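# Thread a bead onto the cord with two hands

## Task

Get one bead, any of them, onto the cord so that it sits on the cord itself and stays a good distance from both plastic tips.

## Robot and tools

Robot: two arms on a table. left_arm carries a left hand and sits on the +y side; right_arm carries a right hand on the -y side. Base positions in the scene frame: left_arm (-0.006, +0.227, +0.001) m, right_arm (+0.003, -0.328, +0.002) m. A post stands on the floor behind the arms. Cameras: cam_high, cam_low, cam_left_wrist, cam_right_wrist, each 896x504.

Frame: the scene frame has its origin at table height between the arms, +x out over the table, +y toward left_arm, +z up. Reported positions (metres), quaternions (wxyz) and all offsets use it. The hand point sits about 5 cm in front of the palm; its +z runs along the straight fingers, +y points out of the palm, +x runs across the palm away from the thumb on the right hand and toward the thumb on the left hand. Fingertips extend 6-7 cm past the point along +z and lie 6 cm behind it along -y.

The row: every action row is 28 numbers, each from -1 to 1, covering both arms even if only one moves. Order: left_arm dx, dy, dz, rx, ry, rz; left hand little, ring, middle, index, thumb_bend, thumb_turn, force_limit, speed; then the same fourteen for right_arm and its hand. The six pose numbers are offsets, not poses: they are measured from that arm's Hand target as it was when the action (or move) began, along scene axes, with 1.0 meaning 0.6 m of travel or 180 degrees of turn. rx, ry, rz form one rotation vector, turning about the Hand target's position. Sending all six as 0 asks nothing new of that arm. Repeating the same offset in a later call moves the arm further.

Hand numbers are absolute targets. Fingers and thumb_bend: +1 straight/open, -1 curled/closed. thumb_turn: +1 beside the palm, -1 swung in front of the palm opposite the fingers. force_limit maps -1..+1 to about 0..10 N at the fingertip (0..15 N for the two thumb motors); a closing motor halts when its load reaches it. speed: -1 is nearly still, +0.48 and above is full speed (whole travel in 0.49 s); for a soft grip close at -0.94 or slower. To keep a hand unchanged, resend the eight numbers of its last executed row (or, if none yet, its hand_measured six plus hand_force_limit and hand_speed). With the thumb turned in, the hand encircles things 3.5-6.5 cm thick; thumb tip against index pad can pinch small light items.

Tools:
- execute_actions(actions, cameras): actions is a list of actions; each action is a table of up to 15 rows, one per 1/30 s step; a short table repeats its final row to step 15. Every row counts from the same start pose. Images appear only when actions is empty or cameras names them (["all"] for all).
- move(target, speed, blend, blocking, cameras): target is one 28-number row or a list of up to 15 rows; all offsets count from the Hand targets at the move's start, not from the previous target. Hand points travel in straight lines; speed in m/s, 0.002 to 4.3, default 0.25 (turns up to twice that in rad/s), one value or one per target. blend in metres rounds corners; 0 stops at each target. All paths end together and are cut off at 10 s. blocking=false returns after about 0.5 s while motion continues. Moves do not avoid obstacles or the other arm.
- wait(seconds 0-3600, cameras): sends nothing new; a running move keeps going.
- stop(cameras): brakes a running move.
- zoom_image(camera, region [x0,y0,x1,y1] in pixels, at most 504x504) on the newest image of that camera.
- show_instructions(): shows reference pages.
- finished_scene(scene=1): ends the scene for good.

Results: per arm, end_effector_position and end_effector_quat_wxyz, Hand target (the last commanded pose after clipping; the base for the next offsets), joint data, and per hand six-value lists in row order: hand_measured (position on the target scale), hand_stopped_by (moving, target, force, stalled, fault), hand_load_n (fingertip load, positive pushing open; near 0 when a grip is lost). move adds a line: done, off_target, moving, held or fault, plus limits=paced (pose clipped) or limits=held (steps withheld).

Behaviour: each step, commanded orientation is clipped to within 40 degrees of the measured one. Arms track loosely and often rest 1-3 cm (up to 5 cm) short, usually low; another execute_actions call, even with zeros, re-requests the target, otherwise send the remaining gap as an offset. An arm that meets resistance keeps pressing; pull the target back past the hand point to release. Motors lock after reaching their target or force limit; to tighten, raise force_limit and send a more-closed target; to loosen, send a more-open one.

Avoid: drops of any height, letting go of moving parts, fast impacts, hard pushes, heavy finger loads, anything leaving the table, hitting the post, and any contact or squeeze between the two hands or arms. Long stretched holds heat motors: a MOTOR HOT line warns near 85 °C and at 100 °C the arm goes limp for 30-60 s. A loose object may occasionally be nudged by an outside push. The bead must remain threaded without the robot's help when the scene ends.

Each tool is called after "Call:" as name([rows], argument=value, ...), one row to a line, values as JSON.

Reference images:

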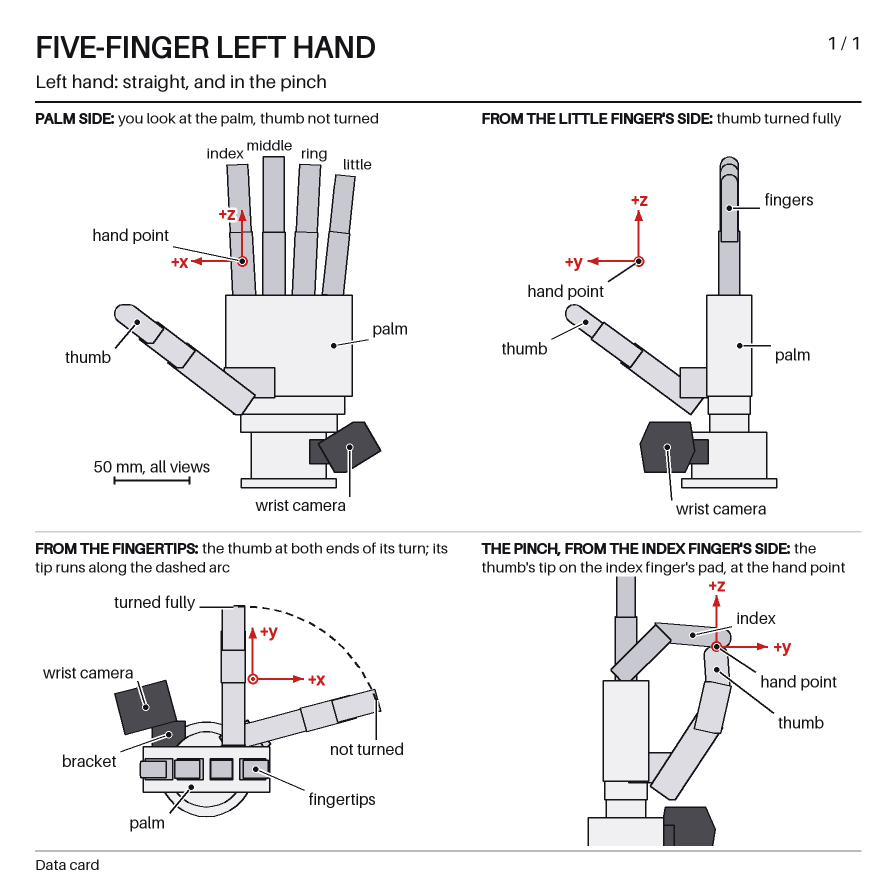

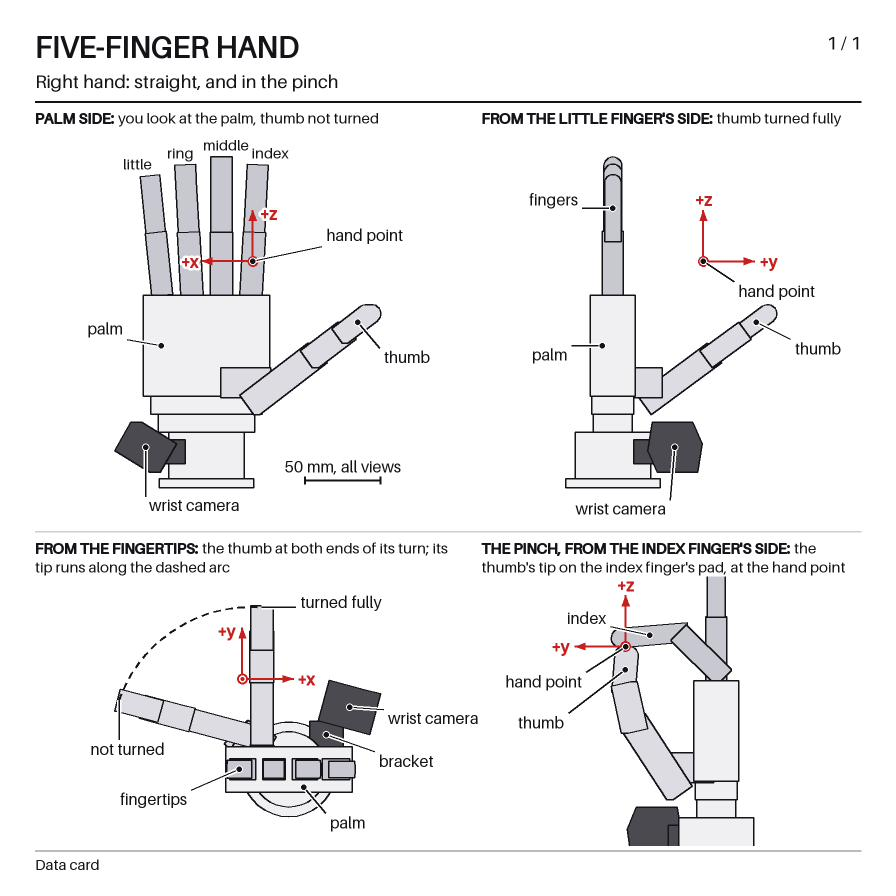

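## Session

Call:
execute_actions(actions=[])

Scene clock: 0.00 s.
left_arm: end_effector_position=(+0.4374, +0.1753, +0.1309) hand_measured=(+1.000, +1.000, +1.000, +1.000, +1.000, +1.000) hand_load_n=(+0.0, +0.0, +0.0, +0.0, +0.0, +0.0) hand_stopped_by=(target, target, target, target, target, target) hand_force_limit=0.00 hand_speed=-0.80 end_effector_quat_wxyz=(-0.003, +0.930, -0.366, +0.002) | right_arm: end_effector_position=(+0.3606, -0.3803, +0.2914) hand_measured=(+1.000, +1.000, +1.000, +1.000, +1.000, +1.000) hand_load_n=(+0.0, +0.0, +0.0, +0.0, +0.0, +0.0) hand_stopped_by=(target, target, target, target, target, target) hand_force_limit=0.00 hand_speed=-0.80 end_effector_quat_wxyz=(+0.208, +0.938, -0.264, +0.082)
Joint positions: left_arm=[-0.021 1.582 1.291 -1.272 -0.004 -0.792] | right_arm=[0.115 1.422 1.449 -1.625 0.449 -0.858]
Joint velocities: within noise
Joint torques (N m): no reading
Motor temperatures (°C): left_arm=[26 29 29 29 25 31] | right_arm=[26 28 30 24 32 32]
Heat: left arm: hottest wrist roll 31 °C; right arm: hottest wrist yaw 32 °C.
Hand target: left_arm +0.4447, +0.1755, +0.1375; -0.007, +0.930, -0.366, +0.011 | right_arm +0.3649, -0.3795, +0.2952; +0.205, +0.938, -0.266, +0.087

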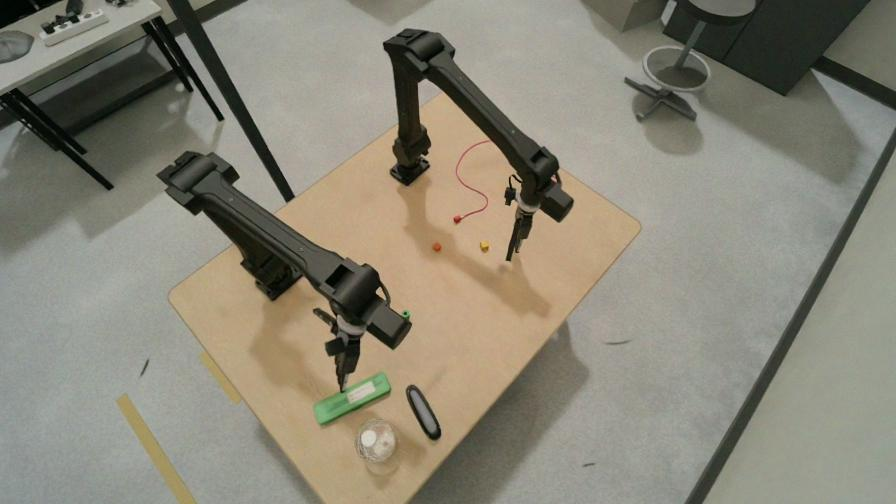

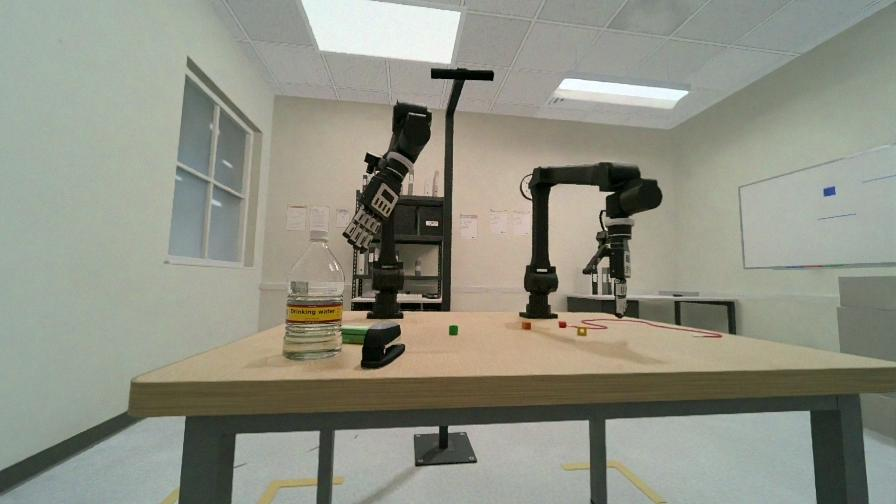

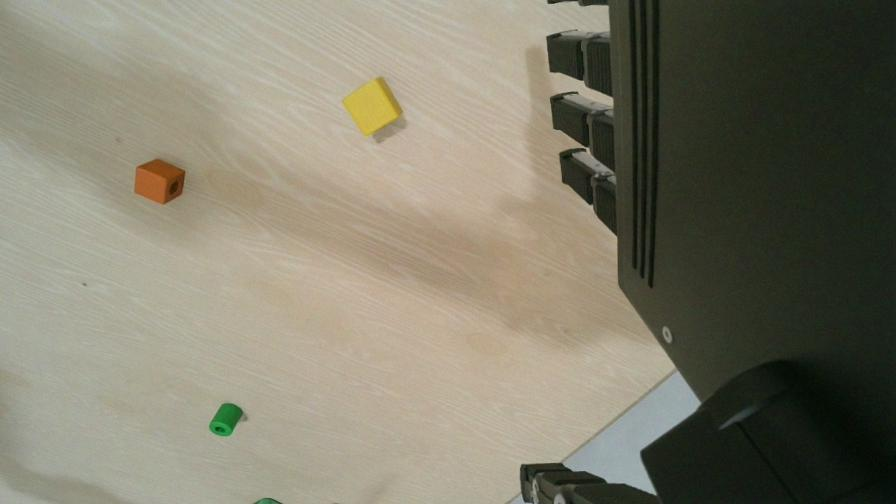

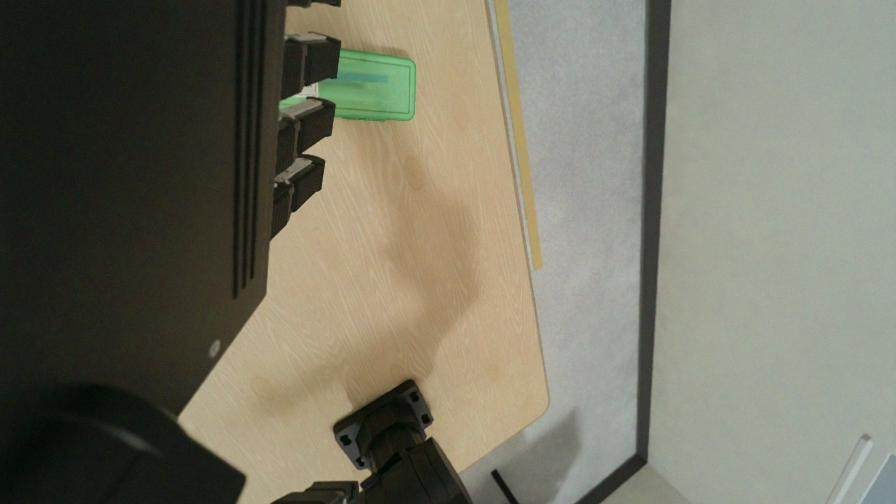

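Call:
zoom_image(camera="cam_high", region=[380, 120, 600, 340])

Call:
zoom_image(camera="cam_low", region=[420, 290, 740, 380])

Call:
zoom_image(camera="cam_left_wrist", region=[0, 0, 504, 504])

Scaled by 2.291 from the camera's image (finer frame: 1280x720).

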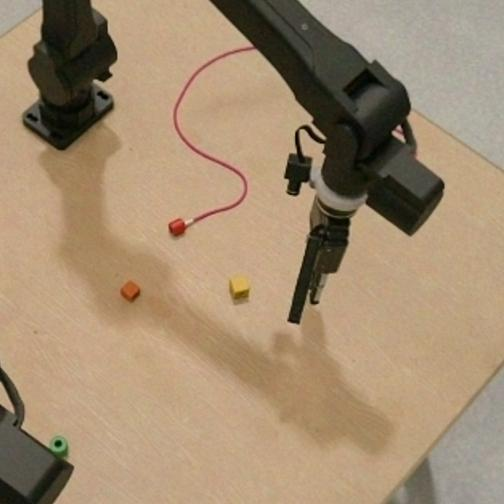

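Scaled by 1.575 from the camera's image (finer frame: 1280x720).

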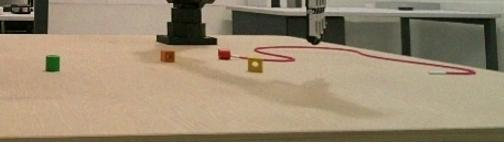

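Scaled by 1.000.

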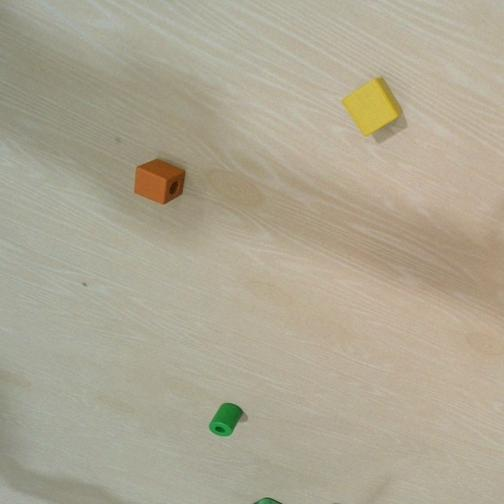

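Call:
move(target=[-0.25,0.05,0.2,0,0,0,1,1,1,1,1,1,0,-0.8,0,0,0,0,0,0,1,1,1,1,1,1,0,-0.8], cameras=["all"])

Scene clock: 35.07 s.
left_arm: end_effector_position=(+0.2991, +0.2026, +0.2634) hand_measured=(+1.000, +1.000, +1.000, +1.000, +1.000, +1.000) hand_load_n=(+0.0, +0.0, +0.0, +0.0, -0.5, +0.0) hand_stopped_by=(target, target, target, target, target, target) hand_force_limit=0.00 hand_speed=-0.80 end_effector_quat_wxyz=(-0.016, +0.929, -0.369, +0.024) | right_arm: end_effector_position=(+0.3606, -0.3803, +0.2914) hand_measured=(+1.000, +1.000, +1.000, +1.000, +1.000, +1.000) hand_load_n=(+0.0, +0.0, +0.0, +0.0, +0.0, -0.5) hand_stopped_by=(target, target, target, target, target, target) hand_force_limit=0.00 hand_speed=-0.80 end_effector_quat_wxyz=(+0.208, +0.938, -0.264, +0.082)
Joint positions: left_arm=[0.074 1.152 1.226 -1.587 -0.004 -0.692] | right_arm=[0.115 1.422 1.449 -1.625 0.449 -0.858]
Joint torques (N m): left_arm=[1.79 -7.3 6.83 -0.54 0 -0.06] | right_arm=[1.79 -10.58 8.46 0.28 0.39 0]
Heat: left arm: hottest elbow 33 °C; right arm: hottest elbow 33 °C.
Hand target: left_arm +0.2946, +0.2055, +0.2575; -0.007, +0.930, -0.366, +0.011 | right_arm +0.3649, -0.3795, +0.2952; +0.205, +0.938, -0.266, +0.087
Off the commanded pose: left_arm 0.008 m, 2 deg | right_arm 0.006 m, 1 deg.
move: done

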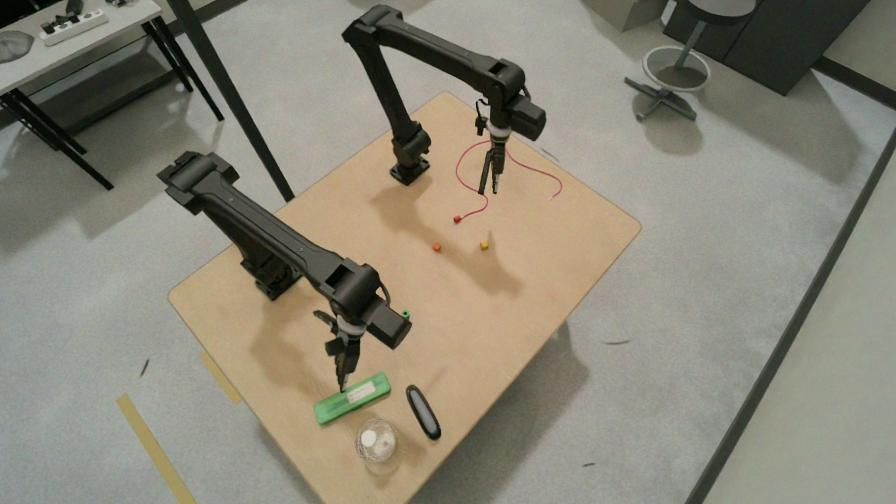

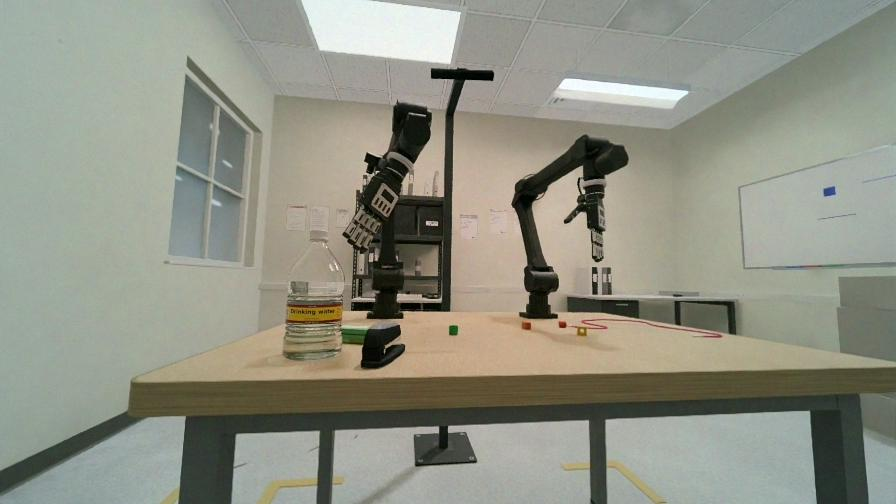

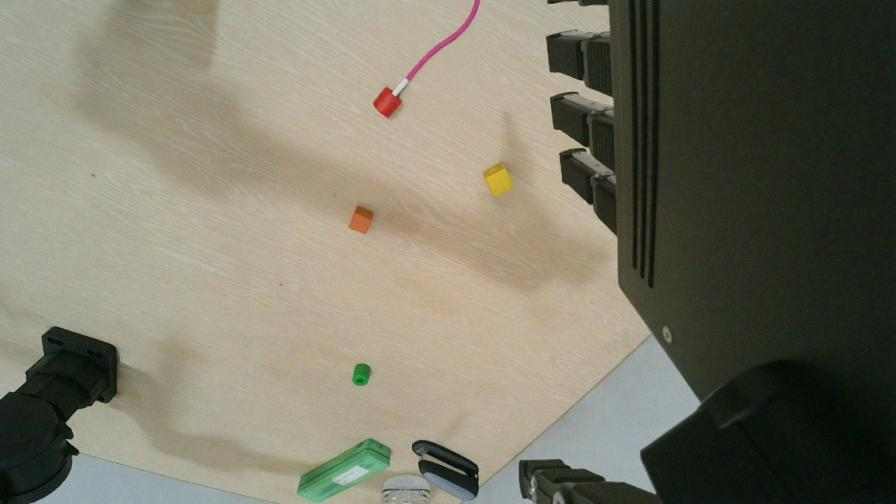

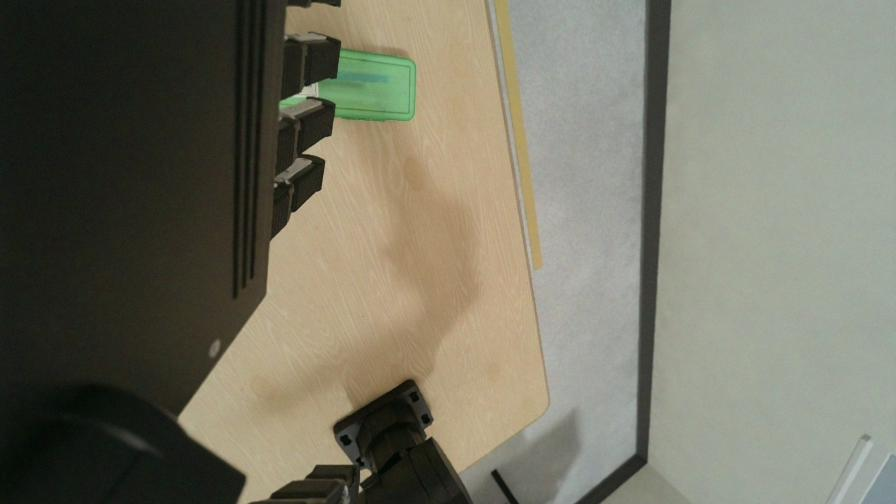

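Call:
zoom_image(camera="cam_left_wrist", region=[340, 50, 480, 150])

Call:
zoom_image(camera="cam_left_wrist", region=[320, 340, 400, 400])

Call:
zoom_image(camera="cam_high", region=[420, 120, 600, 300])

Call:
zoom_image(camera="cam_low", region=[440, 300, 740, 350])

Scaled by 3.600 from the camera's image (finer frame: 1280x720).

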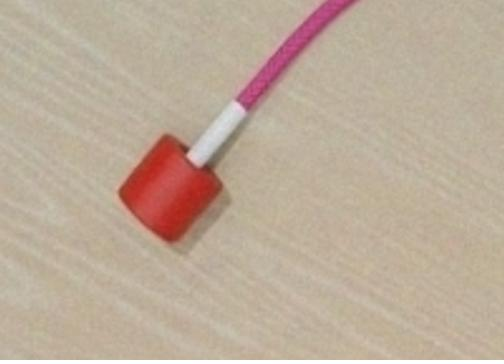

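Scaled by 6.300 from the camera's image (finer frame: 1280x720).

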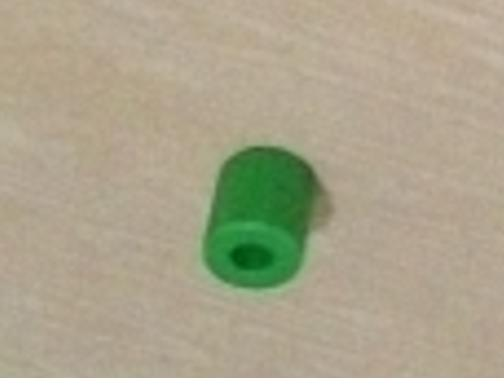

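Scaled by 2.800 from the camera's image (finer frame: 1280x720).

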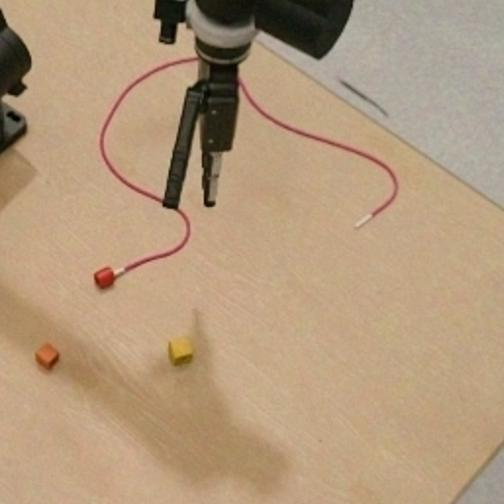

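Scaled by 1.680 from the camera's image (finer frame: 1280x720).

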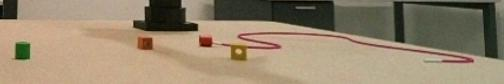

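Call:
zoom_image(camera="cam_high", region=[450, 80, 570, 200])

Call:
zoom_image(camera="cam_low", region=[540, 130, 660, 280])

Scaled by 4.200 from the camera's image (finer frame: 1280x720).

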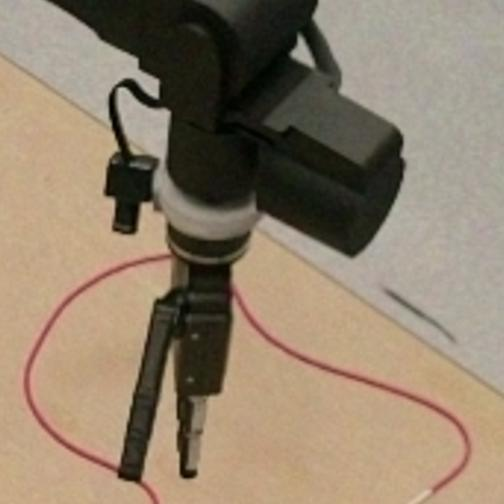

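Scaled by 3.360 from the camera's image (finer frame: 1280x720).

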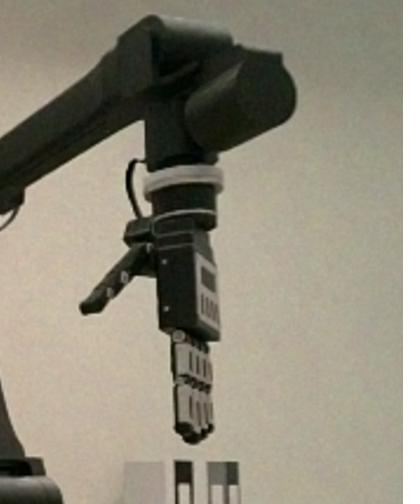

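Call:
move(target=[-0.2,-0.08,-0.13,0,0,0,-1,-1,-1,1,1,1,0,-0.3,0,0,0,0,0,0,1,1,1,1,1,1,0,-0.8], cameras=["cam_high","cam_left_wrist","cam_low"])

Scene clock: 140.33 s.
left_arm: end_effector_position=(+0.1729, +0.1598, +0.1830) hand_measured=(-1.000, -1.000, -1.000, +1.000, +1.000, +1.000) hand_load_n=(+0.5, +0.0, +0.0, +0.0, +0.0, +0.0) hand_stopped_by=(target, target, target, target, target, target) hand_force_limit=0.00 hand_speed=-0.30 end_effector_quat_wxyz=(-0.006, +0.931, -0.364, +0.010) | right_arm: end_effector_position=(+0.3606, -0.3803, +0.2914) hand_measured=(+1.000, +1.000, +1.000, +1.000, +1.000, +1.000) hand_load_n=(+0.5, +0.0, +0.0, +0.0, +0.0, +0.0) hand_stopped_by=(target, target, target, target, target, target) hand_force_limit=0.00 hand_speed=-0.80 end_effector_quat_wxyz=(+0.208, +0.938, -0.264, +0.082)
Joint positions: left_arm=[-0.062 0.806 0.806 -1.548 -0.004 -0.838] | right_arm=[0.115 1.422 1.449 -1.625 0.449 -0.858]
Joint torques (N m): left_arm=[-0.38 -2.14 7.06 0.57 -0.15 -0.17] | right_arm=[2.08 -10.64 8.43 0.24 0.39 -0.01]
Motor temperatures (°C): left_arm=[25 30 37 28 24 30] | right_arm=[26 30 37 23 31 31]
Heat: left arm: hottest elbow 37 °C; right arm: hottest elbow 37 °C.
Hand target: left_arm +0.1747, +0.1576, +0.1795; -0.007, +0.930, -0.366, +0.011 | right_arm +0.3649, -0.3795, +0.2952; +0.205, +0.938, -0.266, +0.087
Off the commanded pose: left_arm 0.004 m, 0 deg | right_arm 0.006 m, 1 deg.
move: done
Images, in order (width x height): cam_high 896x504, cam_low 896x504, cam_left_wrist 896x504.

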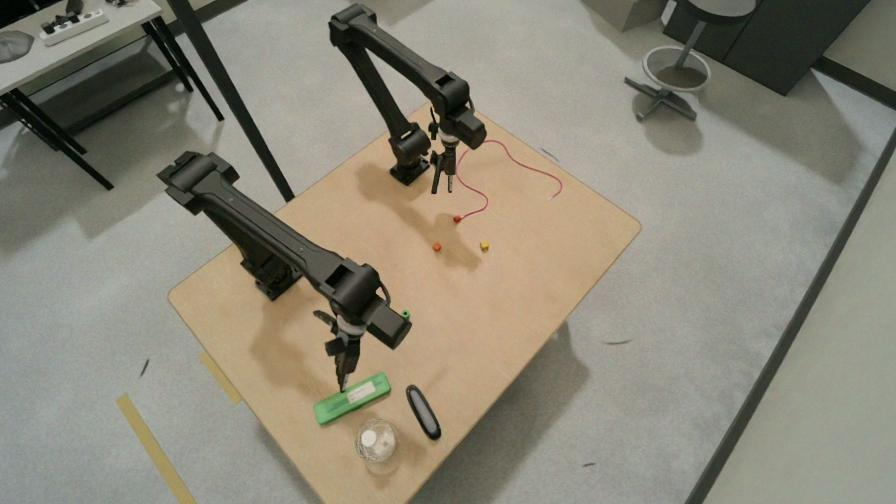

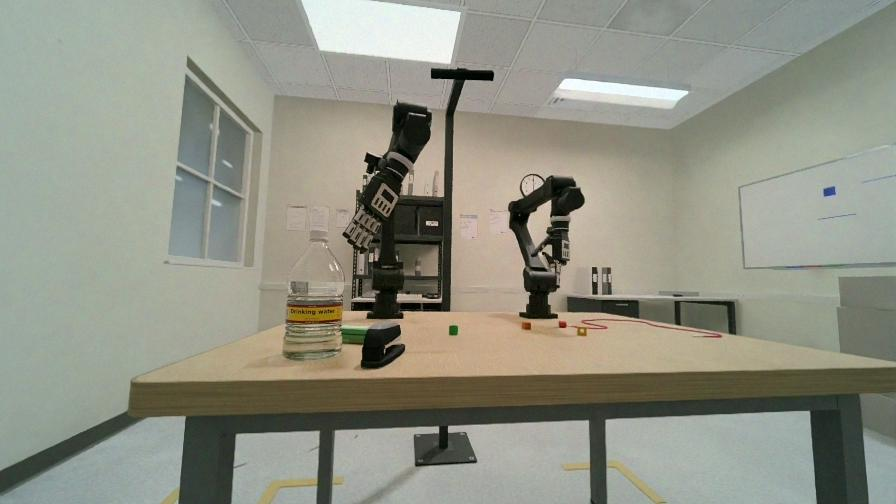

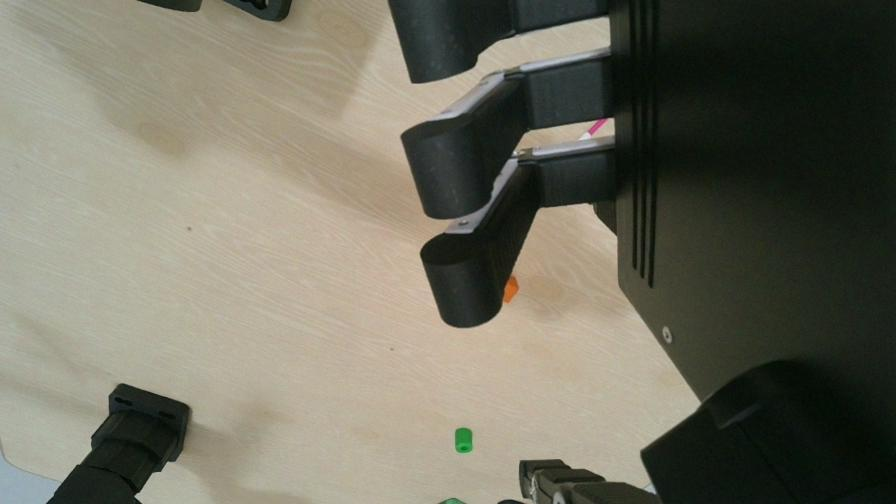

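Call:
move(target=[0.15,0.17,0.117,0,0,-0.761,1,1,1,1,1,1,0,-0.3,0,0,0,0,0,0,1,1,1,1,1,1,0,-0.8], cameras=["cam_high","cam_left_wrist"])

Scene clock: 232.77 s.
left_arm: end_effector_position=(+0.2524, +0.2632, +0.2326) hand_measured=(+1.000, +1.000, +1.000, +1.000, +1.000, +1.000) hand_load_n=(+0.0, +0.0, +0.0, +0.0, +0.0, +0.0) hand_stopped_by=(target, target, target, target, target, target) hand_force_limit=0.00 hand_speed=-0.30 end_effector_quat_wxyz=(-0.025, -0.009, +1.000, -0.009) | right_arm: end_effector_position=(+0.3606, -0.3803, +0.2914) hand_measured=(+1.000, +1.000, +1.000, +1.000, +1.000, +1.000) hand_load_n=(+0.0, +0.0, +0.0, +0.0, +0.0, +0.0) hand_stopped_by=(target, target, target, target, target, target) hand_force_limit=0.00 hand_speed=-0.80 end_effector_quat_wxyz=(+0.208, +0.938, -0.264, +0.082)
Joint positions: left_arm=[-0.114 1.131 1.123 -1.612 0.022 1.488] | right_arm=[0.115 1.422 1.449 -1.625 0.449 -0.858]
Joint torques (N m): left_arm=[-0.15 -7.12 11.3 -0.75 -0.06 -0.05] | right_arm=[1.85 -10.75 8.5 0.24 0.39 -0.04]
Heat: left arm: hottest elbow 38 °C; right arm: hottest elbow 37 °C.
Hand target: left_arm +0.2647, +0.2595, +0.2496; -0.008, +0.000, +1.000, -0.011 | right_arm +0.3649, -0.3795, +0.2952; +0.205, +0.938, -0.266, +0.087
Off the commanded pose: left_arm 0.021 m, 2 deg | right_arm 0.006 m, 1 deg.
move: off_target (left_arm)

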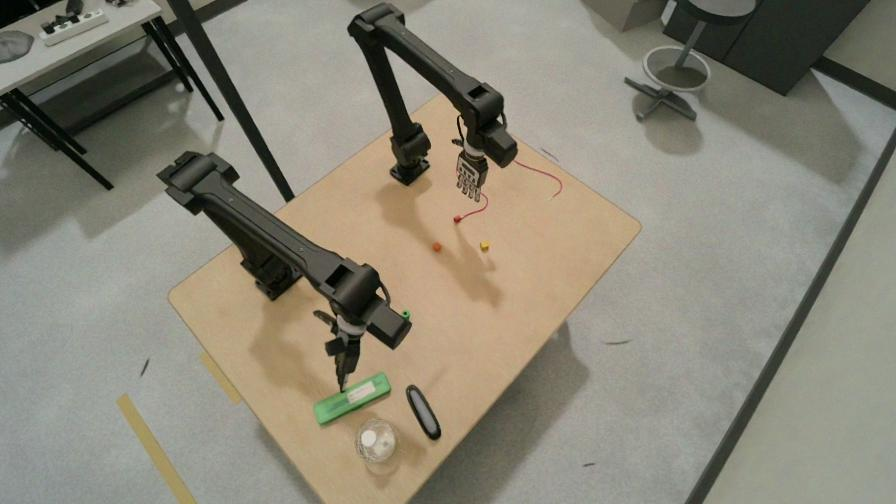

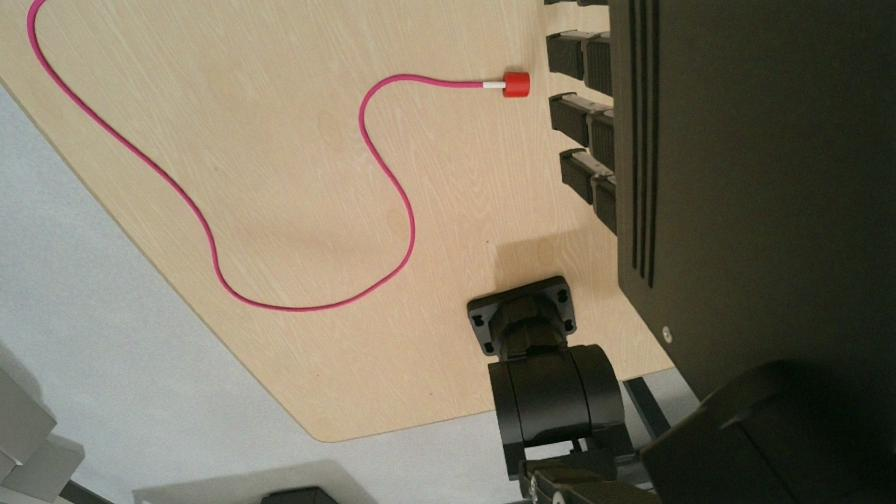

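Call:
move(target=[0.02,0,-0.2,0,0,0,1,1,1,1,1,1,0,-0.3,0,0,0,0,0,0,1,1,1,1,1,1,0,-0.8], cameras=["cam_high","cam_left_wrist","cam_low"], speed=0.15)

Scene clock: 244.43 s.
left_arm: end_effector_position=(+0.2751, +0.2618, +0.1340) hand_measured=(+1.000, +1.000, +1.000, +1.000, +1.000, +1.000) hand_load_n=(+0.0, +0.0, +0.0, +0.0, +0.0, +0.0) hand_stopped_by=(target, target, target, target, target, target) hand_force_limit=0.00 hand_speed=-0.30 end_effector_quat_wxyz=(-0.009, -0.007, +1.000, -0.010) | right_arm: end_effector_position=(+0.3606, -0.3803, +0.2914) hand_measured=(+1.000, +1.000, +1.000, +1.000, +1.000, +1.000) hand_load_n=(+0.5, +0.0, +0.0, +0.5, +0.0, +0.0) hand_stopped_by=(target, target, target, target, target, target) hand_force_limit=0.00 hand_speed=-0.80 end_effector_quat_wxyz=(+0.208, +0.938, -0.264, +0.082)
Joint positions: left_arm=[-0.114 1.209 0.925 -1.304 0.022 1.492] | right_arm=[0.115 1.422 1.449 -1.625 0.449 -0.858]
Joint torques (N m): left_arm=[0.03 -7.59 6.52 0.55 -0.05 -0.06] | right_arm=[1.96 -10.58 8.49 0.13 0.4 -0.02]
Heat: left arm: hottest elbow 40 °C; right arm: hottest elbow 38 °C.
Hand target: left_arm +0.2766, +0.2595, +0.1296; -0.008, +0.000, +1.000, -0.011 | right_arm +0.3649, -0.3795, +0.2952; +0.205, +0.938, -0.266, +0.087
Off the commanded pose: left_arm 0.005 m, 1 deg | right_arm 0.006 m, 1 deg.
move: done
Images, in order (width x height): cam_high 896x504, cam_low 896x504, cam_left_wrist 896x504.

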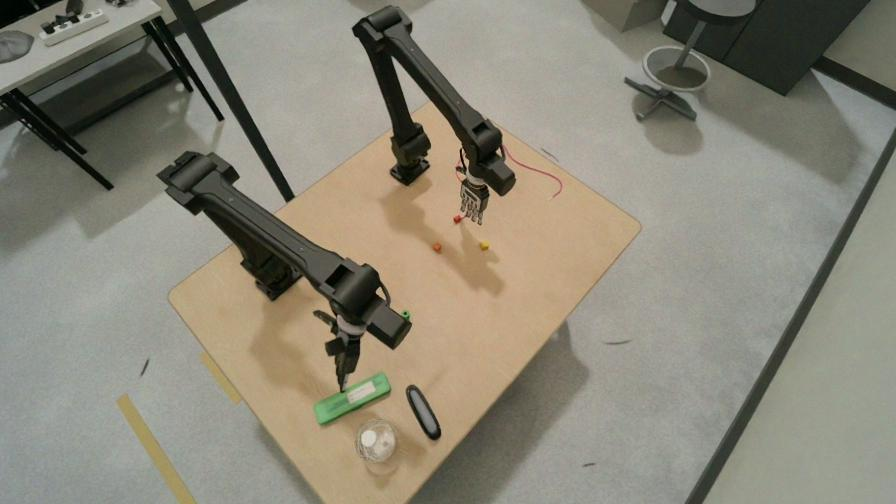

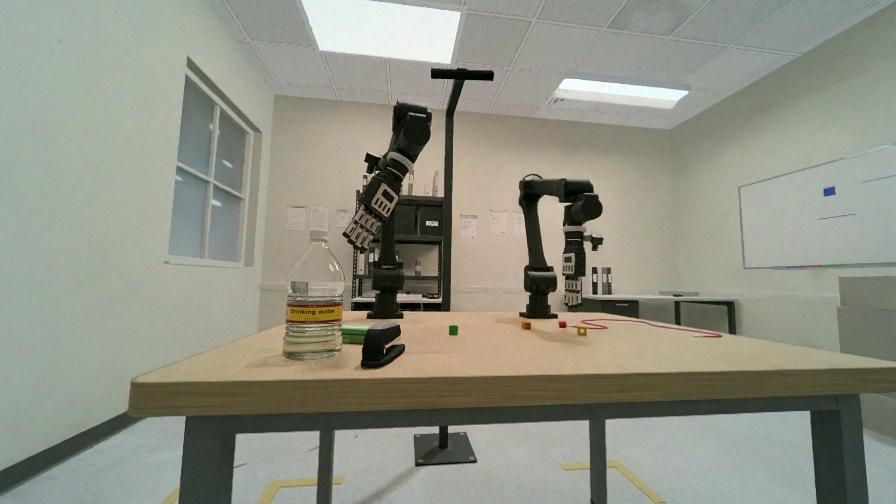

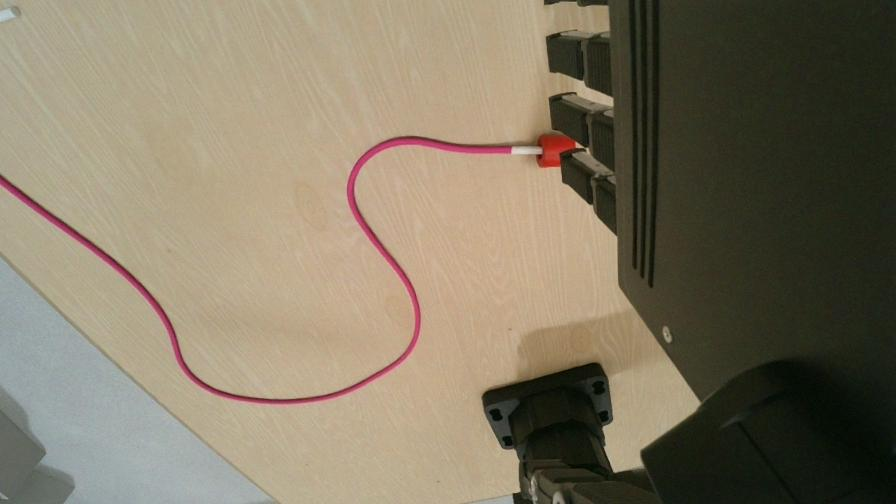

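Call:
move([
  [-0.015,-0.078,0,0,0,0,1,1,1,1,1,1,0,-0.3,0,0,0,0,0,0,1,1,1,1,1,1,0,-0.8],
  [-0.015,-0.078,-0.09,0,0,0,1,1,1,1,1,1,0,-0.3,0,0,0,0,0,0,1,1,1,1,1,1,0,-0.8],
], cameras=["cam_left_wrist","cam_low"], speed=0.1)

Scene clock: 307.77 s.
left_arm: end_effector_position=(+0.2684, +0.2158, +0.0806) hand_measured=(+1.000, +1.000, +1.000, +1.000, +1.000, +1.000) hand_load_n=(+0.0, +0.0, +0.0, +0.0, +0.0, +0.0) hand_stopped_by=(target, target, target, target, target, target) hand_force_limit=0.00 hand_speed=-0.30 end_effector_quat_wxyz=(-0.007, -0.002, +1.000, -0.011) | right_arm: end_effector_position=(+0.3606, -0.3803, +0.2914) hand_measured=(+1.000, +1.000, +1.000, +1.000, +1.000, +1.000) hand_load_n=(+0.0, +0.0, +0.0, +0.0, +0.0, +0.0) hand_stopped_by=(target, target, target, target, target, target) hand_force_limit=0.00 hand_speed=-0.80 end_effector_quat_wxyz=(+0.208, +0.938, -0.264, +0.082)
Joint positions: left_arm=[-0.262 1.26 0.819 -1.14 0.025 1.355] | right_arm=[0.115 1.422 1.449 -1.625 0.449 -0.858]
Joint torques (N m): left_arm=[-0.26 -8.18 6.12 0.53 -0.1 -0.18] | right_arm=[1.79 -10.64 8.42 0.25 0.38 -0.02]
Heat: left arm: hottest elbow 35 °C; right arm: hottest elbow 38 °C.
Hand target: left_arm +0.2676, +0.2128, +0.0756; -0.008, +0.000, +1.000, -0.011 | right_arm +0.3649, -0.3795, +0.2952; +0.205, +0.938, -0.266, +0.087
Off the commanded pose: left_arm 0.006 m, 0 deg | right_arm 0.006 m, 1 deg.
move: done
Images, in order (width x height): cam_low 896x504, cam_left_wrist 896x504.

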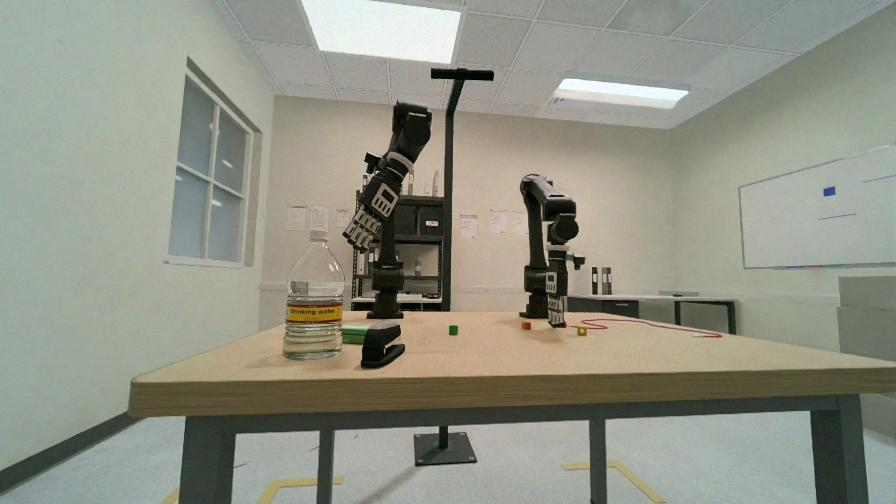

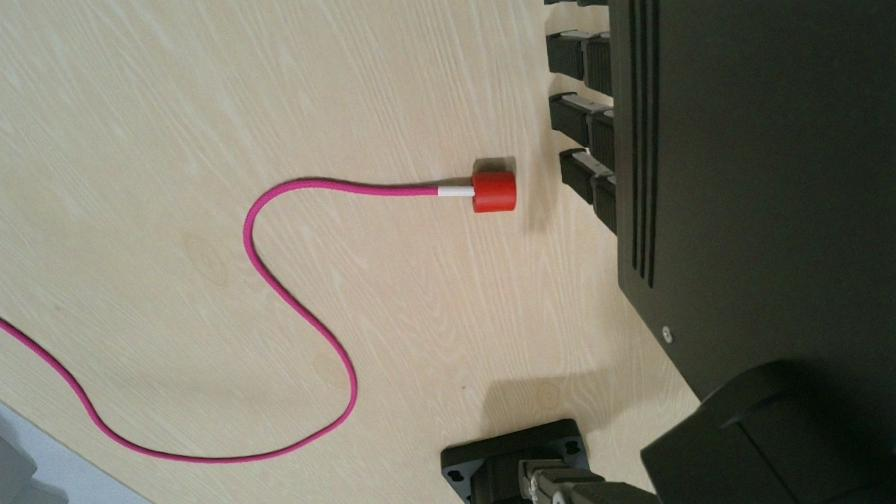

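Call:
move(target=[-0.004,0,-0.026,0,0,0,1,1,1,1,1,1,0,-0.3,0,0,0,0,0,0,1,1,1,1,1,1,0,-0.8], cameras=["cam_left_wrist"], speed=0.05)

Call:
zoom_image(camera="cam_left_wrist", region=[360, 100, 640, 260])

Scene clock: 314.30 s.
left_arm: end_effector_position=(+0.2695, +0.2152, +0.0757) hand_measured=(+1.000, +1.000, +1.000, +1.000, +1.000, +1.000) hand_load_n=(+0.0, -0.5, +0.0, +0.0, +0.0, -0.5) hand_stopped_by=(target, target, target, target, target, target) hand_force_limit=0.00 hand_speed=-0.30 end_effector_quat_wxyz=(-0.002, -0.002, +1.000, -0.013) | right_arm: end_effector_position=(+0.3606, -0.3803, +0.2914) hand_measured=(+1.000, +1.000, +1.000, +1.000, +1.000, +1.000) hand_load_n=(+0.0, +0.0, +0.0, +0.0, +0.0, +0.0) hand_stopped_by=(target, target, target, target, target, target) hand_force_limit=0.00 hand_speed=-0.80 end_effector_quat_wxyz=(+0.208, +0.938, -0.264, +0.082)
Joint positions: left_arm=[-0.262 1.26 0.806 -1.115 0.026 1.354] | right_arm=[0.115 1.422 1.449 -1.625 0.449 -0.858]
Joint torques (N m): left_arm=[-0.21 -6.83 4.53 1.58 -0.15 -0.17] | right_arm=[1.79 -10.58 8.49 0.27 0.39 0]
Heat: left arm: hottest elbow 35 °C; right arm: hottest elbow 38 °C.
Hand target: left_arm +0.2653, +0.2127, +0.0601; -0.008, +0.000, +1.000, -0.011 | right_arm +0.3649, -0.3795, +0.2952; +0.205, +0.938, -0.266, +0.087
Off the commanded pose: left_arm 0.016 m, 1 deg | right_arm 0.006 m, 1 deg.
move: off_target (left_arm)

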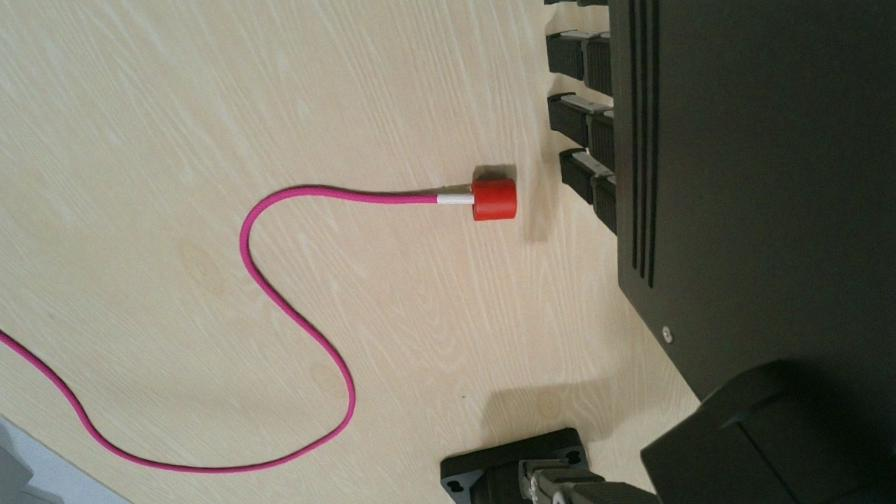

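Scaled by 1.800 from the camera's image (finer frame: 1280x720).

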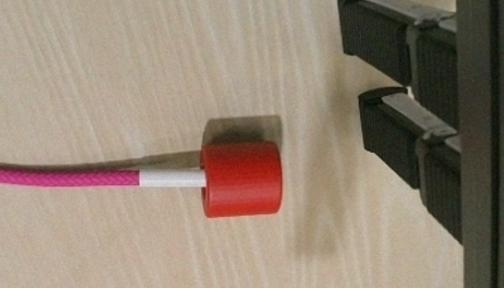

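Call:
move([
  [0,0,0.02,0,0,0,0.5,0.5,0.5,1,1,1,0,-0.3,0,0,0,0,0,0,1,1,1,1,1,1,0,-0.8],
  [0,0,0.008,0,0,0,0.5,0.5,0.5,1,1,1,0,-0.3,0,0,0,0,0,0,1,1,1,1,1,1,0,-0.8],
], cameras=["cam_left_wrist"], speed=0.05)

Scene clock: 325.07 s.
left_arm: end_effector_position=(+0.2693, +0.2128, +0.0754) hand_measured=(+0.500, +0.500, +0.946, +1.000, +1.000, +1.000) hand_load_n=(+0.0, +0.5, +0.5, +0.0, +0.0, +0.0) hand_stopped_by=(target, target, force, target, target, target) hand_force_limit=0.00 hand_speed=-0.30 end_effector_quat_wxyz=(-0.002, -0.002, +1.000, -0.018) | right_arm: end_effector_position=(+0.3606, -0.3803, +0.2914) hand_measured=(+1.000, +1.000, +1.000, +1.000, +1.000, +1.000) hand_load_n=(+0.0, +0.0, +0.0, +0.0, +0.0, +0.0) hand_stopped_by=(target, target, target, target, target, target) hand_force_limit=0.00 hand_speed=-0.80 end_effector_quat_wxyz=(+0.208, +0.938, -0.264, +0.082)
Joint positions: left_arm=[-0.264 1.259 0.806 -1.114 0.035 1.352] | right_arm=[0.115 1.422 1.449 -1.625 0.449 -0.858]
Joint torques (N m): left_arm=[-0.26 -7.24 5.2 0.84 -0.46 -0.16] | right_arm=[1.85 -10.7 8.53 0.21 0.4 -0.02]
Heat: left arm: hottest elbow 35 °C; right arm: hottest elbow 38 °C.
Hand target: left_arm +0.2653, +0.2127, +0.0648; -0.008, +0.000, +1.000, -0.011 | right_arm +0.3649, -0.3795, +0.2952; +0.205, +0.938, -0.266, +0.087
Off the commanded pose: left_arm 0.011 m, 1 deg | right_arm 0.006 m, 1 deg.
move: off_target (left_arm)

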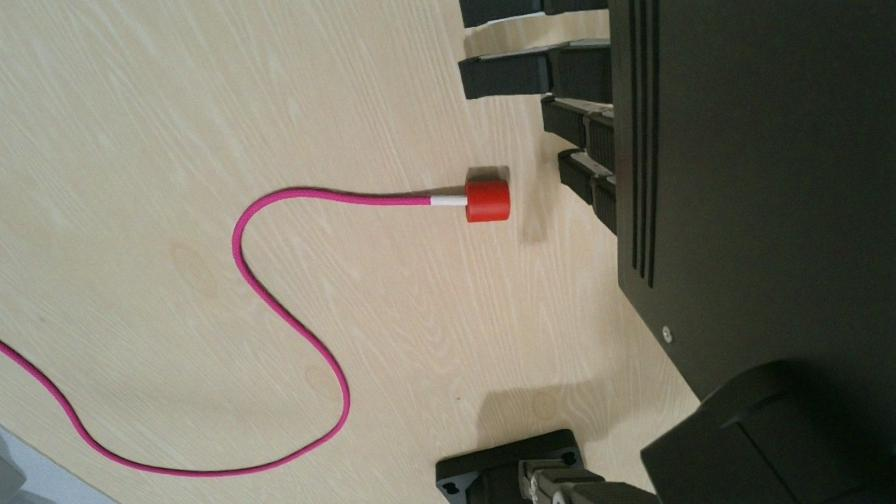

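Call:
move([
  [0,0,0.025,0,0,0,0.5,0.5,0.5,1,1,1,0,-0.3,0,0,0,0,0,0,1,1,1,1,1,1,0,-0.8],
  [0,0,0.0251,0,0,0,0.5,0.5,0.48,1,1,1,0,-0.3,0,0,0,0,0,0,1,1,1,1,1,1,0,-0.8],
  [0,0,0.005,0,0,0,0.5,0.5,0.48,1,1,1,0,-0.3,0,0,0,0,0,0,1,1,1,1,1,1,0,-0.8],
], cameras=["cam_left_wrist"], speed=0.05)

Call:
zoom_image(camera="cam_left_wrist", region=[360, 100, 640, 260])

Scene clock: 333.20 s.
left_arm: end_effector_position=(+0.2691, +0.2143, +0.0761) hand_measured=(+0.500, +0.500, +0.480, +1.000, +1.000, +1.000) hand_load_n=(+0.0, +0.0, +0.0, +0.0, +0.0, +0.0) hand_stopped_by=(target, target, target, target, target, target) hand_force_limit=0.00 hand_speed=-0.30 end_effector_quat_wxyz=(-0.002, -0.002, +1.000, -0.014) | right_arm: end_effector_position=(+0.3606, -0.3803, +0.2914) hand_measured=(+1.000, +1.000, +1.000, +1.000, +1.000, +1.000) hand_load_n=(-0.5, +0.0, +0.0, +0.0, +0.0, +0.0) hand_stopped_by=(target, target, target, target, target, target) hand_force_limit=0.00 hand_speed=-0.80 end_effector_quat_wxyz=(+0.208, +0.938, -0.264, +0.082)
Joint positions: left_arm=[-0.264 1.258 0.806 -1.116 0.028 1.352] | right_arm=[0.115 1.422 1.449 -1.625 0.449 -0.858]
Joint torques (N m): left_arm=[-0.32 -7.41 5.52 0.44 -0.24 -0.16] | right_arm=[2.14 -10.75 8.43 0.21 0.4 -0.03]
Heat: left arm: hottest elbow 35 °C; right arm: hottest elbow 38 °C.
Hand target: left_arm +0.2653, +0.2128, +0.0679; -0.008, +0.000, +1.000, -0.011 | right_arm +0.3649, -0.3795, +0.2952; +0.205, +0.938, -0.266, +0.087
Off the commanded pose: left_arm 0.009 m, 1 deg | right_arm 0.006 m, 1 deg.
move: done

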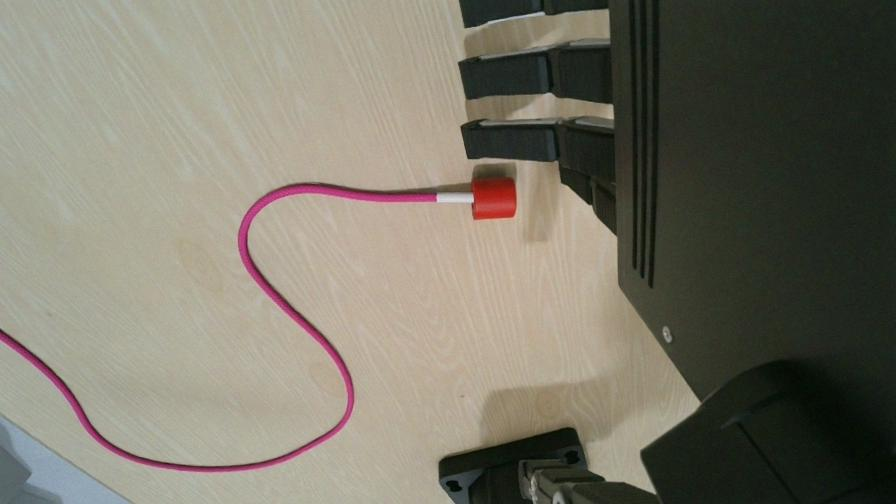

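Scaled by 1.800 from the camera's image (finer frame: 1280x720).

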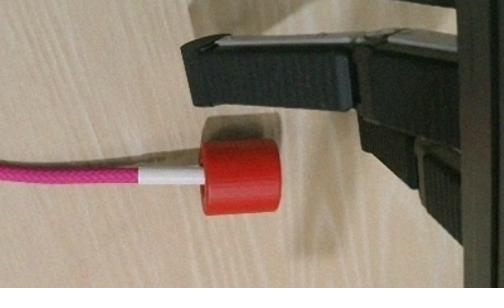

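Call:
move(target=[-0.006,0,-0.015,0,0,0,0.5,0.5,0.48,1,1,1,0,-0.3,0,0,0,0,0,0,1,1,1,1,1,1,0,-0.8], speed=0.05)

Scene clock: 339.07 s.
left_arm: end_effector_position=(+0.2662, +0.2148, +0.0702) hand_measured=(+0.500, +0.500, +0.480, +1.000, +1.000, +1.000) hand_load_n=(+0.0, +0.0, +0.0, +0.0, +0.0, +0.0) hand_stopped_by=(target, target, target, target, target, target) hand_force_limit=0.00 hand_speed=-0.30 end_effector_quat_wxyz=(-0.002, -0.003, +1.000, -0.014) | right_arm: end_effector_position=(+0.3606, -0.3803, +0.2914) hand_measured=(+1.000, +1.000, +1.000, +1.000, +1.000, +1.000) hand_load_n=(+0.0, +0.0, +0.0, +0.0, +0.0, +0.0) hand_stopped_by=(target, target, target, target, target, target) hand_force_limit=0.00 hand_speed=-0.80 end_effector_quat_wxyz=(+0.208, +0.938, -0.264, +0.082)
Joint positions: left_arm=[-0.264 1.258 0.789 -1.099 0.028 1.351] | right_arm=[0.115 1.422 1.449 -1.625 0.449 -0.858]
Joint torques (N m): left_arm=[-0.32 -7.12 5.01 1.01 -0.24 -0.16] | right_arm=[1.9 -10.75 8.47 0.27 0.42 -0.01]
Heat: left arm: hottest elbow 35 °C; right arm: hottest elbow 38 °C.
Hand target: left_arm +0.2618, +0.2128, +0.0588; -0.008, +0.000, +1.000, -0.011 | right_arm +0.3649, -0.3795, +0.2952; +0.205, +0.938, -0.266, +0.087
Off the commanded pose: left_arm 0.012 m, 1 deg | right_arm 0.006 m, 1 deg.
move: off_target (left_arm)


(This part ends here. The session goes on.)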